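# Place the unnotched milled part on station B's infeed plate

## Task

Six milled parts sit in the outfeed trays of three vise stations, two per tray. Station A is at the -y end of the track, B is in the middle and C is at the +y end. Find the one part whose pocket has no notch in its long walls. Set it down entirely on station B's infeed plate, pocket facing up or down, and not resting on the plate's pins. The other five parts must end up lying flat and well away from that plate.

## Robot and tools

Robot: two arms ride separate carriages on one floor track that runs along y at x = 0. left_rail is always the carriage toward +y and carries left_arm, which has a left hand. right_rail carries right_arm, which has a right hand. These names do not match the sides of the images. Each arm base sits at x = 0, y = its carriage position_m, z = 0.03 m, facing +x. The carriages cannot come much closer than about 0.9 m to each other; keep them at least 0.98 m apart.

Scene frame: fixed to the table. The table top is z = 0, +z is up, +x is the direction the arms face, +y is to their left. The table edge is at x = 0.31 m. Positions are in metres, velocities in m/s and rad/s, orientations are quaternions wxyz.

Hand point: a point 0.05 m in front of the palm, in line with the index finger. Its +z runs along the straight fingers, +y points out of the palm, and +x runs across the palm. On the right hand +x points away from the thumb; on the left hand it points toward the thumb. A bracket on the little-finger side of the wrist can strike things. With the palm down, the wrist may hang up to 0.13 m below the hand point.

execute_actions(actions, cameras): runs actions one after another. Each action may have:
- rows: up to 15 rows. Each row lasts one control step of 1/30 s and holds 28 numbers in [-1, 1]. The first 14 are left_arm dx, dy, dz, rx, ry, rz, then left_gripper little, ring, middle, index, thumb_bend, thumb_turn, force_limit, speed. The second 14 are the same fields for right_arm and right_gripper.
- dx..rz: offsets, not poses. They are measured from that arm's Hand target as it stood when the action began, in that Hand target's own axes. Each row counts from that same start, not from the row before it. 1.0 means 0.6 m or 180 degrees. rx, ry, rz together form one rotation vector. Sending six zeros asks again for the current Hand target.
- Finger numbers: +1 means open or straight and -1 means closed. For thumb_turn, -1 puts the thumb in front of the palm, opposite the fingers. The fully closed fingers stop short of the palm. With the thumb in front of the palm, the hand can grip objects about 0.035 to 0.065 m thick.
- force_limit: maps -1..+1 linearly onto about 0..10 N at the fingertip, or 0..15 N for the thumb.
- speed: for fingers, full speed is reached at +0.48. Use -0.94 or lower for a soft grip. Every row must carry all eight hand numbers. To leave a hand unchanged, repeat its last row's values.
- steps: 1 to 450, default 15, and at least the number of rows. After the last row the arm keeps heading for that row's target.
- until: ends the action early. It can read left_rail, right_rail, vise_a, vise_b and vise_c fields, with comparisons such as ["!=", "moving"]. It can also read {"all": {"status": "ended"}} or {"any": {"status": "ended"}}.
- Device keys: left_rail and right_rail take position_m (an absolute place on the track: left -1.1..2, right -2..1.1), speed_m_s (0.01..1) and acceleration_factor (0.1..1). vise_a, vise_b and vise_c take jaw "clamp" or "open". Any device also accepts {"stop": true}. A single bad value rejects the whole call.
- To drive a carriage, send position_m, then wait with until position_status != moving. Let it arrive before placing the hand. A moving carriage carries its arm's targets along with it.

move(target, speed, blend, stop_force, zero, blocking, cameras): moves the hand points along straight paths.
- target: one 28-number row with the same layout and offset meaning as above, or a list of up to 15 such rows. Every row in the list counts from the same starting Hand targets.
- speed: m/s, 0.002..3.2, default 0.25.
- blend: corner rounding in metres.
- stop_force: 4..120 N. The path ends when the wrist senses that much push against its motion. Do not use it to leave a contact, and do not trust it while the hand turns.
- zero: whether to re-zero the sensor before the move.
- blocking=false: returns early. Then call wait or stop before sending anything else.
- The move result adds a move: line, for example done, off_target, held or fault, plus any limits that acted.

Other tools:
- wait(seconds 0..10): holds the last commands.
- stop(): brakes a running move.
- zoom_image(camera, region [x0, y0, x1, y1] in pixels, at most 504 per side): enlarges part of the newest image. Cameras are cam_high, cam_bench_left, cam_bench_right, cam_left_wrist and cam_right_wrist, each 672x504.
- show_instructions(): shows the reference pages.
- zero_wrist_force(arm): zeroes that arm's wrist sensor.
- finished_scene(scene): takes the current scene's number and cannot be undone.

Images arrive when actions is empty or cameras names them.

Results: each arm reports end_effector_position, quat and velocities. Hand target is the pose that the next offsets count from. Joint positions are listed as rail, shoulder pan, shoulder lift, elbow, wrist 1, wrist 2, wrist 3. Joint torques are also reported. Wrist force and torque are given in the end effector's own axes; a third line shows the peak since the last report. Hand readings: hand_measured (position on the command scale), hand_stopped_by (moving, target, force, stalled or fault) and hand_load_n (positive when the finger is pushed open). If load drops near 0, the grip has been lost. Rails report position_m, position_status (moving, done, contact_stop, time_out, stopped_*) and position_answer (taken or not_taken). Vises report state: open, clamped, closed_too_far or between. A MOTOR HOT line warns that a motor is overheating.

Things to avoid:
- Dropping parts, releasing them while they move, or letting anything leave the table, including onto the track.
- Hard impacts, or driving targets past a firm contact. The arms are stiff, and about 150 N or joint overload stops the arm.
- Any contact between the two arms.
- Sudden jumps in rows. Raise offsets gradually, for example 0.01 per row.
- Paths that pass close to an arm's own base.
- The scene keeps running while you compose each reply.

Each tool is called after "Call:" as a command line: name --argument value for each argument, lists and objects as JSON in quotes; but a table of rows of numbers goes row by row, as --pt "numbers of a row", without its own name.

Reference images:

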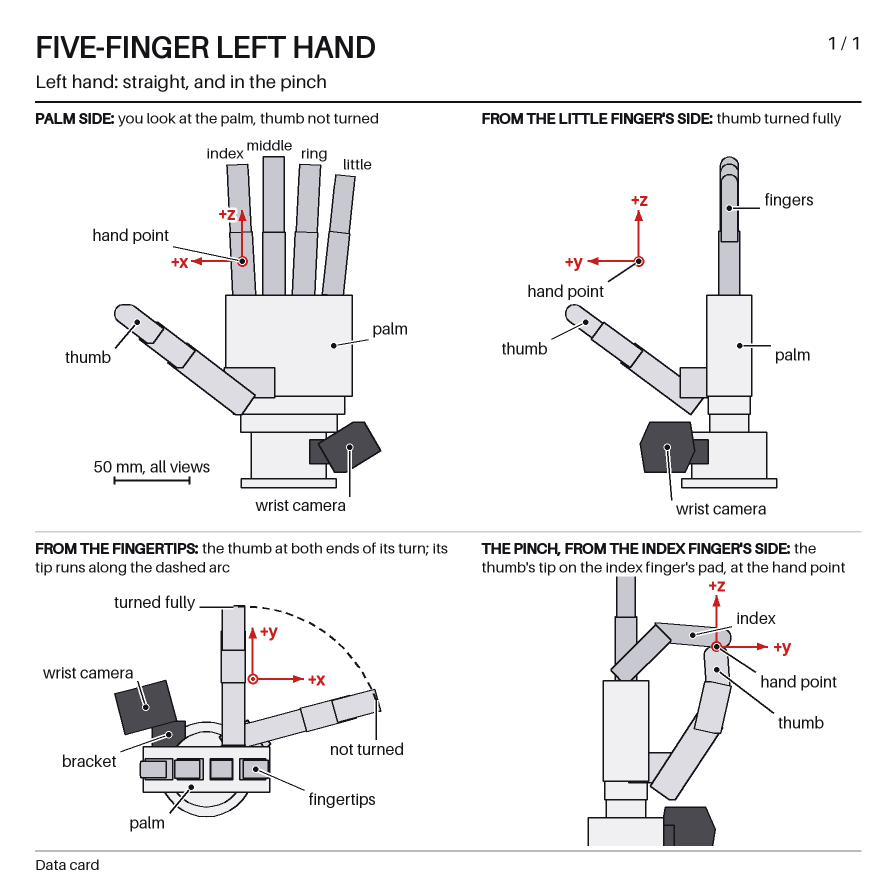

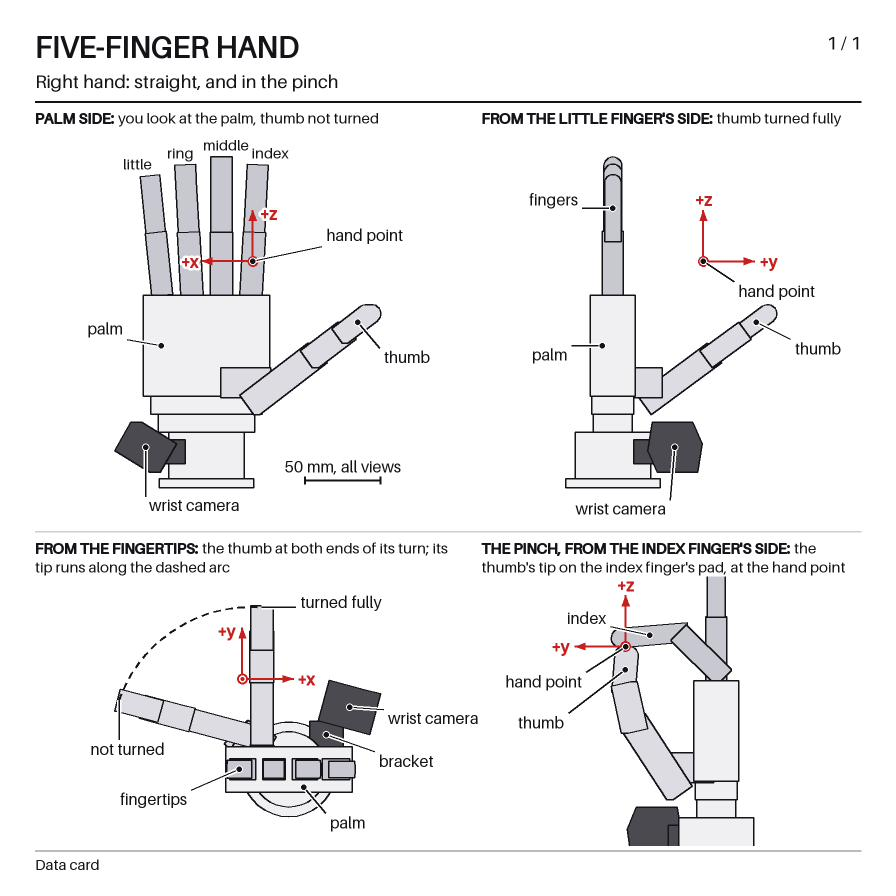

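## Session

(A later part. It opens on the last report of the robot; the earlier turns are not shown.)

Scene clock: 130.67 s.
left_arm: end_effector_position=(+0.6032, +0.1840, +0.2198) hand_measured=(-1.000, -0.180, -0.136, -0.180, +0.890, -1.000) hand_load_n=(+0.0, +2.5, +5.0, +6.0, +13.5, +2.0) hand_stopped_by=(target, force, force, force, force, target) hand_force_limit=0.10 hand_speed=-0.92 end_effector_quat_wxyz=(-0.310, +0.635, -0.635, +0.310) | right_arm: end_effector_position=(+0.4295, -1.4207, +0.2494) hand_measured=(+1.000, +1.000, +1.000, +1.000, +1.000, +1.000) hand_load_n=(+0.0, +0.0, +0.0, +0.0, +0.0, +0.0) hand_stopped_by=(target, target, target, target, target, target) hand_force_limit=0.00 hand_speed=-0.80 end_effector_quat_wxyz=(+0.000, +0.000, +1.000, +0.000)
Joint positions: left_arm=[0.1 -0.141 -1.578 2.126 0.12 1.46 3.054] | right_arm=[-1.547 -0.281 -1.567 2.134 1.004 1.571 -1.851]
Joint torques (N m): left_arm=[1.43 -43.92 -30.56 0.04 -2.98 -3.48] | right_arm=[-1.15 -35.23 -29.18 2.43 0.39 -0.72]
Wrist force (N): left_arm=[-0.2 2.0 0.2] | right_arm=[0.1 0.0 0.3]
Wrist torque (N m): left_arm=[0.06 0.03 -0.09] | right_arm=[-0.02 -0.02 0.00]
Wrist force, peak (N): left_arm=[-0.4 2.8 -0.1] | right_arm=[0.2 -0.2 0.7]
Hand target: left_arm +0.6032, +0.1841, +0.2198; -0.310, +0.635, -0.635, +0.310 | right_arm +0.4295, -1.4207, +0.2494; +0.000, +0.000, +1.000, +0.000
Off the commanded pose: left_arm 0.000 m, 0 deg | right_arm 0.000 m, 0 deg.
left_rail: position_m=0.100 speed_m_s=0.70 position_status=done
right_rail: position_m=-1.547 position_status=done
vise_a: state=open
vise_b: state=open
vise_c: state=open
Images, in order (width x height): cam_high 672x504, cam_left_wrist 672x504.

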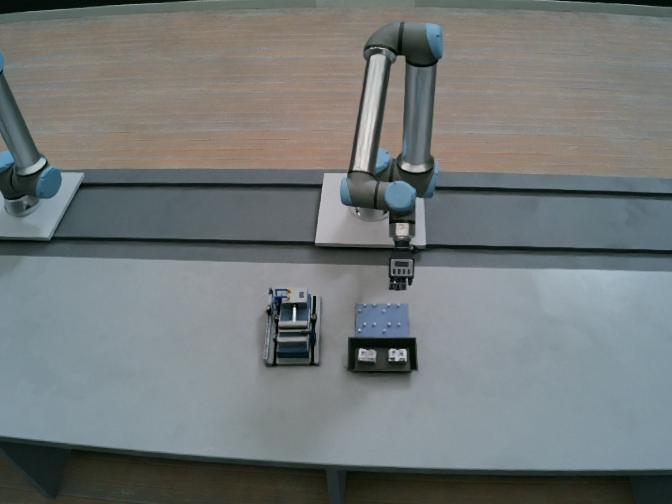

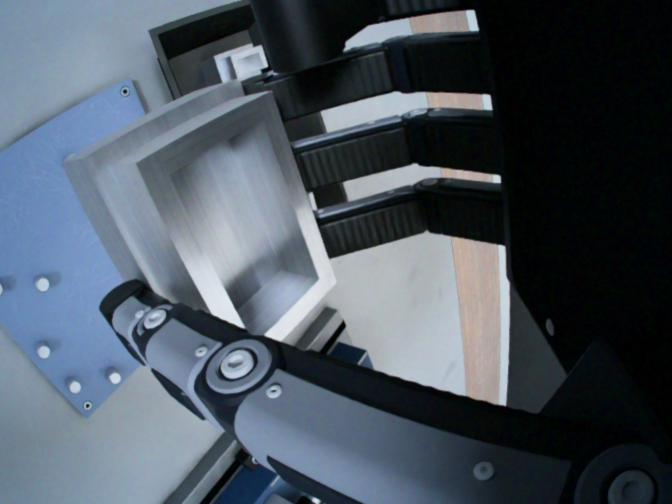

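Call:
move --target '[0.0033,0.2358,0.1315,0,0,0,-1,-0.5,-0.5,-0.5,0.3,-1,0.1,-0.92, 0,0,0,0,0,0,1,1,1,1,1,1,0,-0.8]' --speed 0.12 --cameras '["cam_high","cam_left_wrist"]'

Call:
zoom_image --camera "cam_high" --region '[345, 285, 425, 345]'

Scene clock: 150.77 s.
left_arm: end_effector_position=(+0.5783, +0.1821, +0.0599) hand_measured=(-1.000, -0.180, -0.136, -0.180, +0.890, -1.000) hand_load_n=(+0.0, +2.5, +5.0, +6.0, +13.5, +2.0) hand_stopped_by=(target, force, force, force, force, target) hand_force_limit=0.10 hand_speed=-0.92 end_effector_quat_wxyz=(-0.310, +0.635, -0.635, +0.310) | right_arm: end_effector_position=(+0.4295, -1.4207, +0.2494) hand_measured=(+1.000, +1.000, +1.000, +1.000, +1.000, +1.000) hand_load_n=(+0.0, +0.0, +0.0, +0.0, +0.0, +0.0) hand_stopped_by=(target, target, target, target, target, target) hand_force_limit=0.00 hand_speed=-0.80 end_effector_quat_wxyz=(+0.000, +0.000, +1.000, +0.000)
Joint positions: left_arm=[0.1 -0.155 -1.402 2.305 -0.235 1.449 3.046] | right_arm=[-1.547 -0.281 -1.567 2.134 1.004 1.571 -1.851]
Joint torques (N m): left_arm=[-10.15 -31.87 -12.22 -0.66 -3.64 -3.44] | right_arm=[-0.98 -36.01 -29.5 2.23 0.63 -0.64]
Wrist force (N): left_arm=[-0.4 2.1 0.3] | right_arm=[0.1 0.1 0.2]
Wrist torque (N m): left_arm=[0.11 -0.06 -0.16] | right_arm=[0.00 -0.03 0.00]
Wrist force, peak (N): left_arm=[-0.5 3.1 0.3] | right_arm=[0.3 -0.3 0.6]
Hand target: left_arm +0.5783, +0.1821, +0.0598; -0.310, +0.635, -0.635, +0.310 | right_arm +0.4295, -1.4207, +0.2494; +0.000, +0.000, +1.000, +0.000
Off the commanded pose: left_arm 0.000 m, 0 deg | right_arm 0.000 m, 0 deg.
left_rail: position_m=0.100 speed_m_s=0.70 position_status=done
right_rail: position_m=-1.547 position_status=done
vise_a: state=open
vise_b: state=open
vise_c: state=open
move: done
Images, in order (width x height): cam_high 672x504, cam_left_wrist 672x504.

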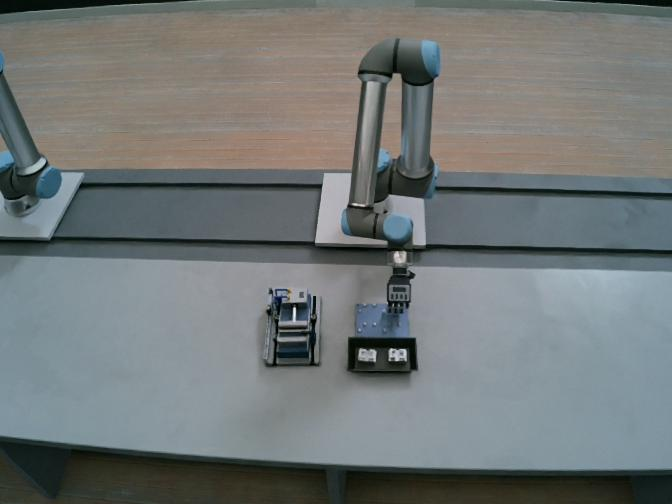

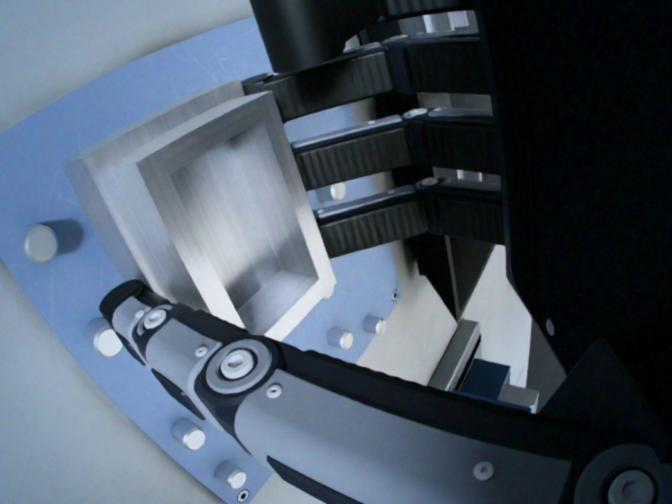

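Scaled by 6.300 from the camera's 672x504 image, which has a finer 960x720 frame.

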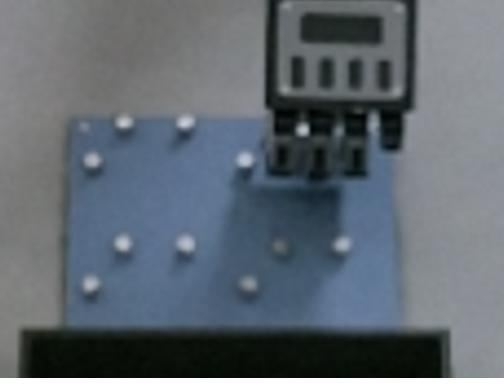

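Call:
move --pt "-0.0117 -0.0031 0.0039 0 0 0 -1 -0.5 -0.5 -0.5 0.3 -1 0.1 -0.92 0 0 0 0 0 0 1 1 1 1 1 1 0 -0.8" --pt "-0.0117 0.0127 0.0162 0 0 0 -1 -0.5 -0.5 -0.5 0.3 -1 0.1 -0.92 0 0 0 0 0 0 1 1 1 1 1 1 0 -0.8" --speed 0.02 --stop_force 7 --cameras '["cam_high","cam_left_wrist"]'

Call:
zoom_image --camera "cam_left_wrist" --region '[0, 80, 420, 500]'

Call:
zoom_image --camera "cam_high" --region '[345, 285, 425, 345]'

Scene clock: 184.60 s.
left_arm: end_effector_position=(+0.5813, +0.1891, +0.0478) hand_measured=(-1.000, -0.180, -0.136, -0.180, +0.890, -1.000) hand_load_n=(+0.0, +2.5, +5.0, +6.0, +14.0, +2.0) hand_stopped_by=(target, force, force, force, force, target) hand_force_limit=0.10 hand_speed=-0.92 end_effector_quat_wxyz=(-0.310, +0.635, -0.635, +0.310) | right_arm: end_effector_position=(+0.4295, -1.4207, +0.2494) hand_measured=(+1.000, +1.000, +1.000, +1.000, +1.000, +1.000) hand_load_n=(+0.0, +0.0, +0.0, +0.0, +0.5, +0.0) hand_stopped_by=(target, target, target, target, target, target) hand_force_limit=0.00 hand_speed=-0.80 end_effector_quat_wxyz=(+0.000, +0.000, +1.000, +0.000)
Joint positions: left_arm=[0.1 -0.136 -1.374 2.303 -0.262 1.464 3.057] | right_arm=[-1.547 -0.281 -1.567 2.134 1.004 1.571 -1.851]
Joint torques (N m): left_arm=[19.86 -33.76 -11.69 -0.6 2.77 2.11] | right_arm=[-0.98 -35.62 -29.07 1.77 0.81 -0.94]
Wrist force (N): left_arm=[-1.1 2.0 0.1] | right_arm=[0.2 -0.3 0.0]
Wrist torque (N m): left_arm=[0.11 0.00 -0.40] | right_arm=[-0.04 -0.03 0.00]
Wrist force, peak (N): left_arm=[-1.0 2.4 -0.2] | right_arm=[0.4 -0.1 0.7]
Hand target: left_arm +0.5813, +0.1891, +0.0478; -0.310, +0.635, -0.635, +0.310 | right_arm +0.4295, -1.4207, +0.2494; +0.000, +0.000, +1.000, +0.000
Off the commanded pose: left_arm 0.000 m, 0 deg | right_arm 0.000 m, 0 deg.
left_rail: position_m=0.100 speed_m_s=0.70 position_status=done
right_rail: position_m=-1.547 position_status=done
vise_a: state=open
vise_b: state=open
vise_c: state=open
move: done
Images, in order (width x height): cam_high 672x504, cam_left_wrist 672x504.

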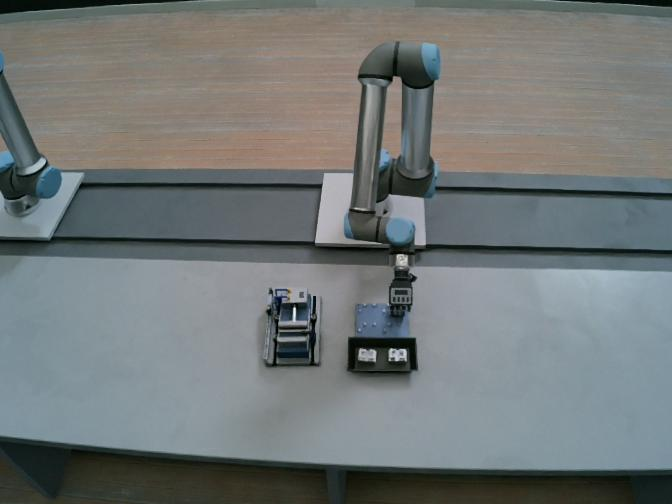

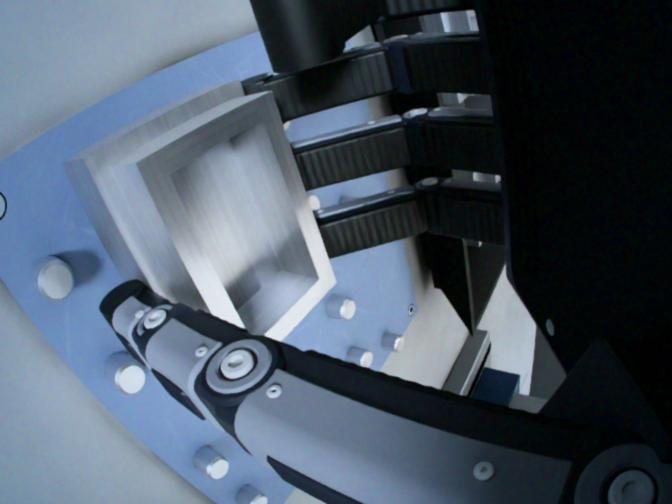

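Scaled by 1.200 from the camera's 672x504 image, which has a finer 960x720 frame.

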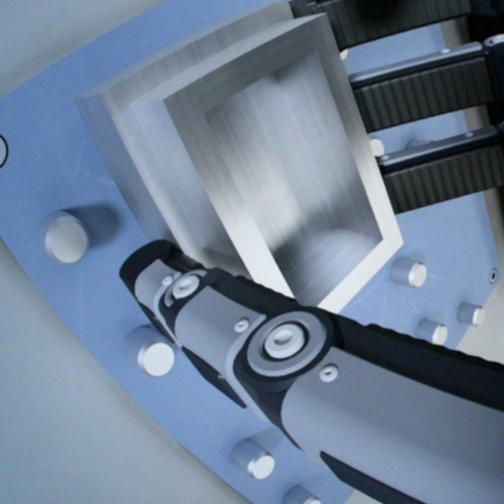

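Scaled by 6.300 from the camera's 672x504 image, which has a finer 960x720 frame.

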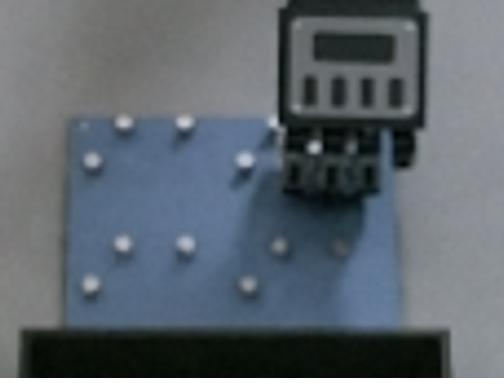

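Call:
move --target '[0,0.0210,0.0164,0,0,0,-1,-0.5,-0.5,-0.5,0.3,-1,0.1,-0.92,0,0,0,0,0,0,1,1,1,1,1,1,0,-0.8]' --speed 0.01 --stop_force 7 --cameras '["cam_high","cam_left_wrist"]'

Scene clock: 198.03 s.
left_arm: end_effector_position=(+0.5813, +0.1891, +0.0354) hand_measured=(-1.000, -0.180, -0.136, -0.180, +0.890, -1.000) hand_load_n=(+0.0, +3.0, +5.0, +6.0, +13.5, +2.0) hand_stopped_by=(target, force, force, force, force, target) hand_force_limit=0.10 hand_speed=-0.92 end_effector_quat_wxyz=(-0.310, +0.635, -0.635, +0.310) | right_arm: end_effector_position=(+0.4295, -1.4207, +0.2494) hand_measured=(+1.000, +1.000, +1.000, +1.000, +1.000, +1.000) hand_load_n=(+0.0, +0.0, +0.0, +0.0, +0.0, -0.5) hand_stopped_by=(target, target, target, target, target, target) hand_force_limit=0.00 hand_speed=-0.80 end_effector_quat_wxyz=(+0.000, +0.000, +1.000, +0.000)
Joint positions: left_arm=[0.1 -0.136 -1.352 2.31 -0.29 1.464 3.057] | right_arm=[-1.547 -0.281 -1.567 2.134 1.004 1.571 -1.851]
Joint torques (N m): left_arm=[16 -52.04 -34.01 2.78 2.35 1.63] | right_arm=[-0.71 -33.91 -29.07 1.63 0.65 -0.87]
Wrist force (N): left_arm=[-0.7 1.6 0.2] | right_arm=[0.1 0.2 0.2]
Wrist torque (N m): left_arm=[0.04 -0.02 -0.32] | right_arm=[0.02 -0.03 0.00]
Wrist force, peak (N): left_arm=[-0.6 -5.4 -6.4] | right_arm=[0.5 0.0 0.6]
Hand target: left_arm +0.5813, +0.1891, +0.0354; -0.310, +0.635, -0.635, +0.310 (not the last commanded pose) | right_arm +0.4295, -1.4207, +0.2494; +0.000, +0.000, +1.000, +0.000
Off the commanded pose: left_arm 0.004 m, 0 deg | right_arm 0.000 m, 0 deg.
left_rail: position_m=0.100 speed_m_s=0.70 position_status=done
right_rail: position_m=-1.547 position_status=done
vise_a: state=open
vise_b: state=open
vise_c: state=open
move: contact (left_arm)
Images, in order (width x height): cam_high 672x504, cam_left_wrist 672x504.

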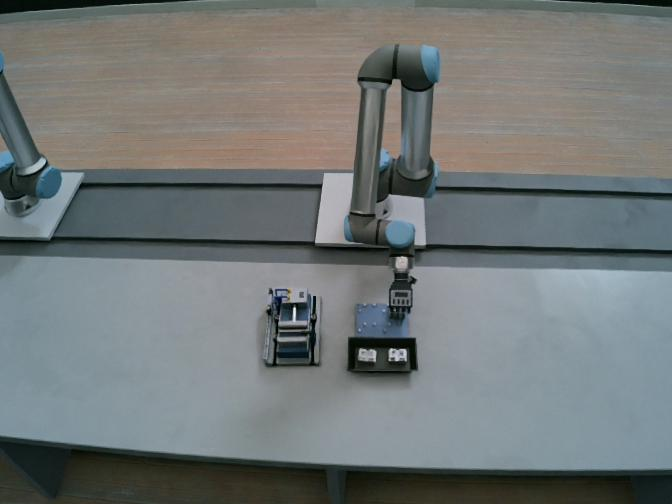

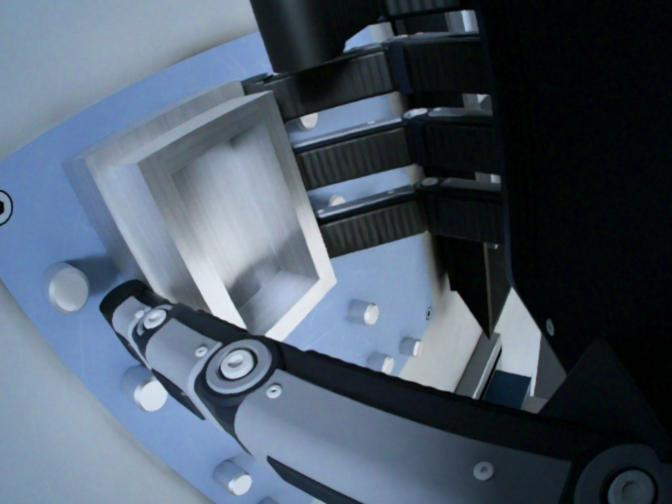

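Call:
execute_actions --actions '[{"rows":[[0,0,0,0,0,0,-1,0.1,0.1,0.1,0.3,-1,0.1,-0.7,0,0,0,0,0,0,1,1,1,1,1,1,0,-0.8]],"steps":75}]' --cameras '["cam_left_wrist"]'

Call:
move --pt "0 -0.0328 -0.0257 0 0 0 -1 0.1 0.1 0.1 0.3 -1 0.1 -0.7 0 0 0 0 0 0 1 1 1 1 1 1 0 -0.8" --pt "0 -0.11 -0.25 0 0 0 -1 0.1 0.1 0.1 0.3 -1 0.1 -0.7 0 0 0 0 0 0 1 1 1 1 1 1 0 -0.8" --pt "0 -0.2 -0.42 0 0 0 -1 0.1 0.1 0.1 0.3 -1 0.1 -0.7 0 0 0 0 0 0 1 1 1 1 1 1 0 -0.8" --speed '[0.02,0.12,0.2]' --blend '[0.005,0.02,0]' --cameras '["cam_high","cam_bench_left","cam_left_wrist"]'

Call:
zoom_image --camera "cam_high" --region '[345, 285, 425, 345]'

Scene clock: 207.77 s.
left_arm: end_effector_position=(+0.5813, +0.1891, +0.0354) hand_measured=(-1.000, +0.100, +0.098, +0.100, +0.888, -1.000) hand_load_n=(+0.0, +0.0, -3.5, +0.0, +0.0, +0.0) hand_stopped_by=(target, target, target, target, force, target) hand_force_limit=0.10 hand_speed=-0.70 end_effector_quat_wxyz=(-0.310, +0.635, -0.635, +0.310) | right_arm: end_effector_position=(+0.4295, -1.4207, +0.2494) hand_measured=(+1.000, +1.000, +1.000, +1.000, +1.000, +1.000) hand_load_n=(+0.0, +0.0, +0.0, +0.0, +0.0, +0.0) hand_stopped_by=(target, target, target, target, target, target) hand_force_limit=0.00 hand_speed=-0.80 end_effector_quat_wxyz=(+0.000, +0.000, +1.000, +0.000)
Joint positions: left_arm=[0.1 -0.136 -1.352 2.31 -0.29 1.464 3.057] | right_arm=[-1.547 -0.281 -1.567 2.134 1.004 1.571 -1.851]
Joint torques (N m): left_arm=[17.09 -44.65 -29.94 0.26 2.56 1.86] | right_arm=[-1.85 -34.71 -28.78 1.52 0.72 -0.96]
Wrist force (N): left_arm=[-0.4 2.0 -3.7] | right_arm=[0.2 0.0 0.3]
Wrist torque (N m): left_arm=[-0.01 -0.10 -0.35] | right_arm=[-0.01 -0.05 0.00]
Wrist force, peak (N): left_arm=[-0.3 2.1 -4.0] | right_arm=[0.3 -0.2 0.5]
Hand target: left_arm +0.5813, +0.1891, +0.0354; -0.310, +0.635, -0.635, +0.310 | right_arm +0.4295, -1.4207, +0.2494; +0.000, +0.000, +1.000, +0.000
Off the commanded pose: left_arm 0.000 m, 0 deg | right_arm 0.000 m, 0 deg.
left_rail: position_m=0.100 speed_m_s=0.70 position_status=done
right_rail: position_m=-1.547 position_status=done
vise_a: state=open
vise_b: state=open
vise_c: state=open
Images, in order (width x height): cam_left_wrist 672x504.

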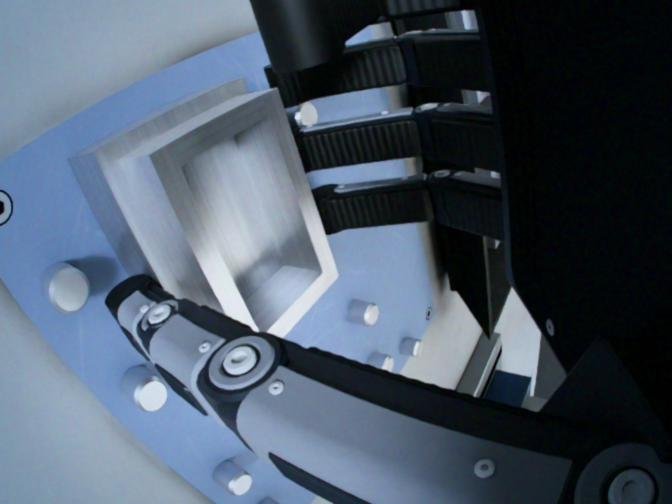

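Scene clock: 211.40 s.
left_arm: end_effector_position=(+0.4566, +0.1891, +0.2850) hand_measured=(-1.000, +0.100, +0.100, +0.100, +0.888, -1.000) hand_load_n=(+0.0, +0.0, +0.0, +0.0, +0.0, +0.0) hand_stopped_by=(target, target, target, target, force, target) hand_force_limit=0.10 hand_speed=-0.70 end_effector_quat_wxyz=(-0.310, +0.635, -0.635, +0.310) | right_arm: end_effector_position=(+0.4295, -1.4207, +0.2494) hand_measured=(+1.000, +1.000, +1.000, +1.000, +1.000, +1.000) hand_load_n=(+0.0, +0.0, +0.0, +0.0, +0.0, +0.0) hand_stopped_by=(target, target, target, target, target, target) hand_force_limit=0.00 hand_speed=-0.80 end_effector_quat_wxyz=(+0.000, +0.000, +1.000, +0.000)
Joint positions: left_arm=[0.1 -0.202 -1.919 2.269 0.323 1.412 3.016] | right_arm=[-1.547 -0.281 -1.567 2.134 1.004 1.571 -1.851]
Joint torques (N m): left_arm=[-10.05 -18.7 -49.26 3.13 -3.93 -3.29] | right_arm=[-1.54 -34.98 -29.25 1.51 0.98 -1.07]
Wrist force (N): left_arm=[-0.2 0.8 -0.6] | right_arm=[0.2 0.1 0.2]
Wrist torque (N m): left_arm=[0.15 -0.16 -0.07] | right_arm=[-0.01 -0.04 0.00]
Wrist force, peak (N): left_arm=[-0.5 1.9 -3.8] | right_arm=[0.1 -0.4 0.7]
Hand target: left_arm +0.4565, +0.1891, +0.2851; -0.310, +0.635, -0.635, +0.310 | right_arm +0.4295, -1.4207, +0.2494; +0.000, +0.000, +1.000, +0.000
Off the commanded pose: left_arm 0.000 m, 0 deg | right_arm 0.000 m, 0 deg.
left_rail: position_m=0.100 speed_m_s=0.70 position_status=done
right_rail: position_m=-1.547 position_status=done
vise_a: state=open
vise_b: state=open
vise_c: state=open
move: done
Images, in order (width x height): cam_high 672x504, cam_bench_left 672x504, cam_left_wrist 672x504.

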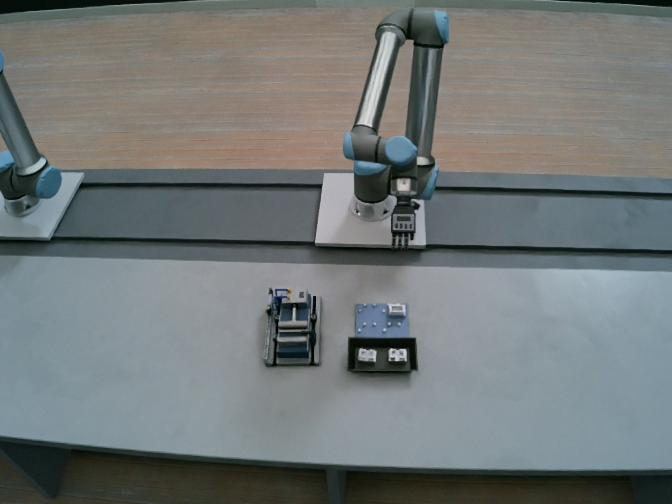

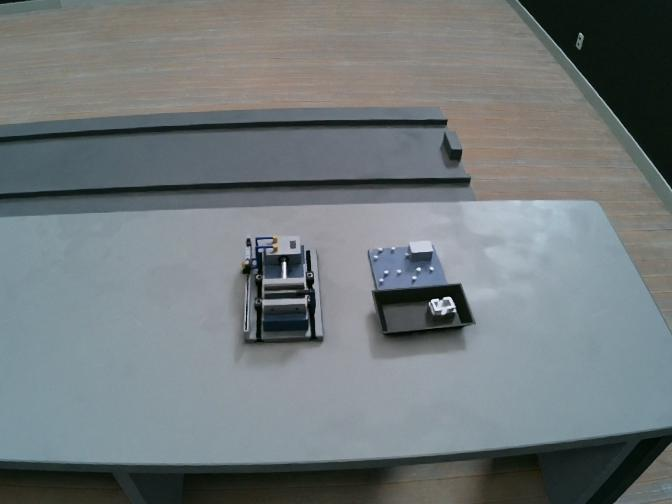

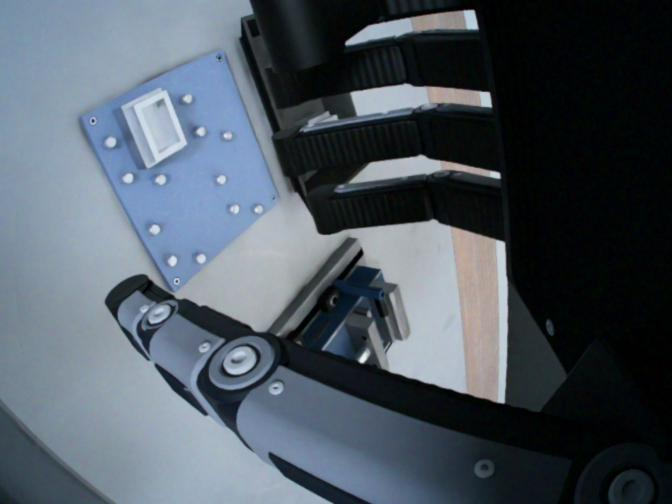

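Scaled by 6.300 from the camera's 672x504 image, which has a finer 960x720 frame.

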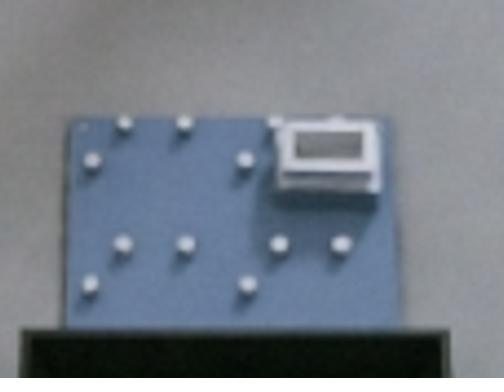

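Call:
zoom_image --camera "cam_left_wrist" --region '[70, 40, 290, 205]'

Call:
zoom_image --camera "cam_high" --region '[378, 292, 418, 322]'

Scaled by 2.291 from the camera's 672x504 image, which has a finer 960x720 frame.

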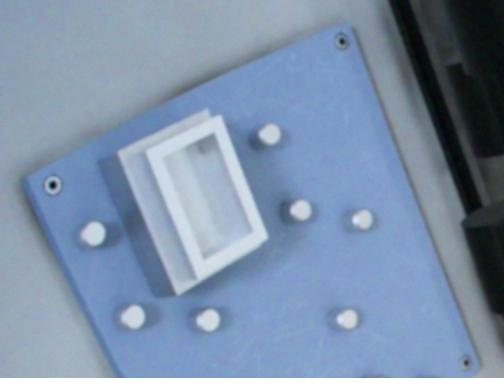

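Scaled by 12.600 from the camera's 672x504 image, which has a finer 960x720 frame.

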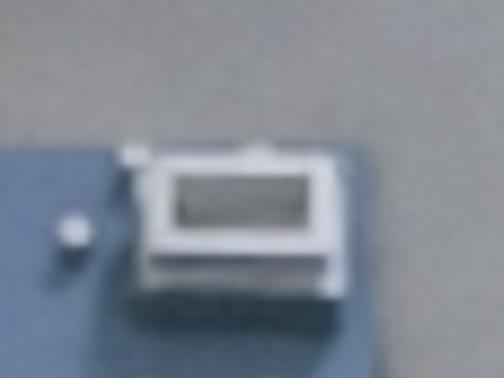

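Call:
finished_scene --scene 2

The scene is finished: the task was done.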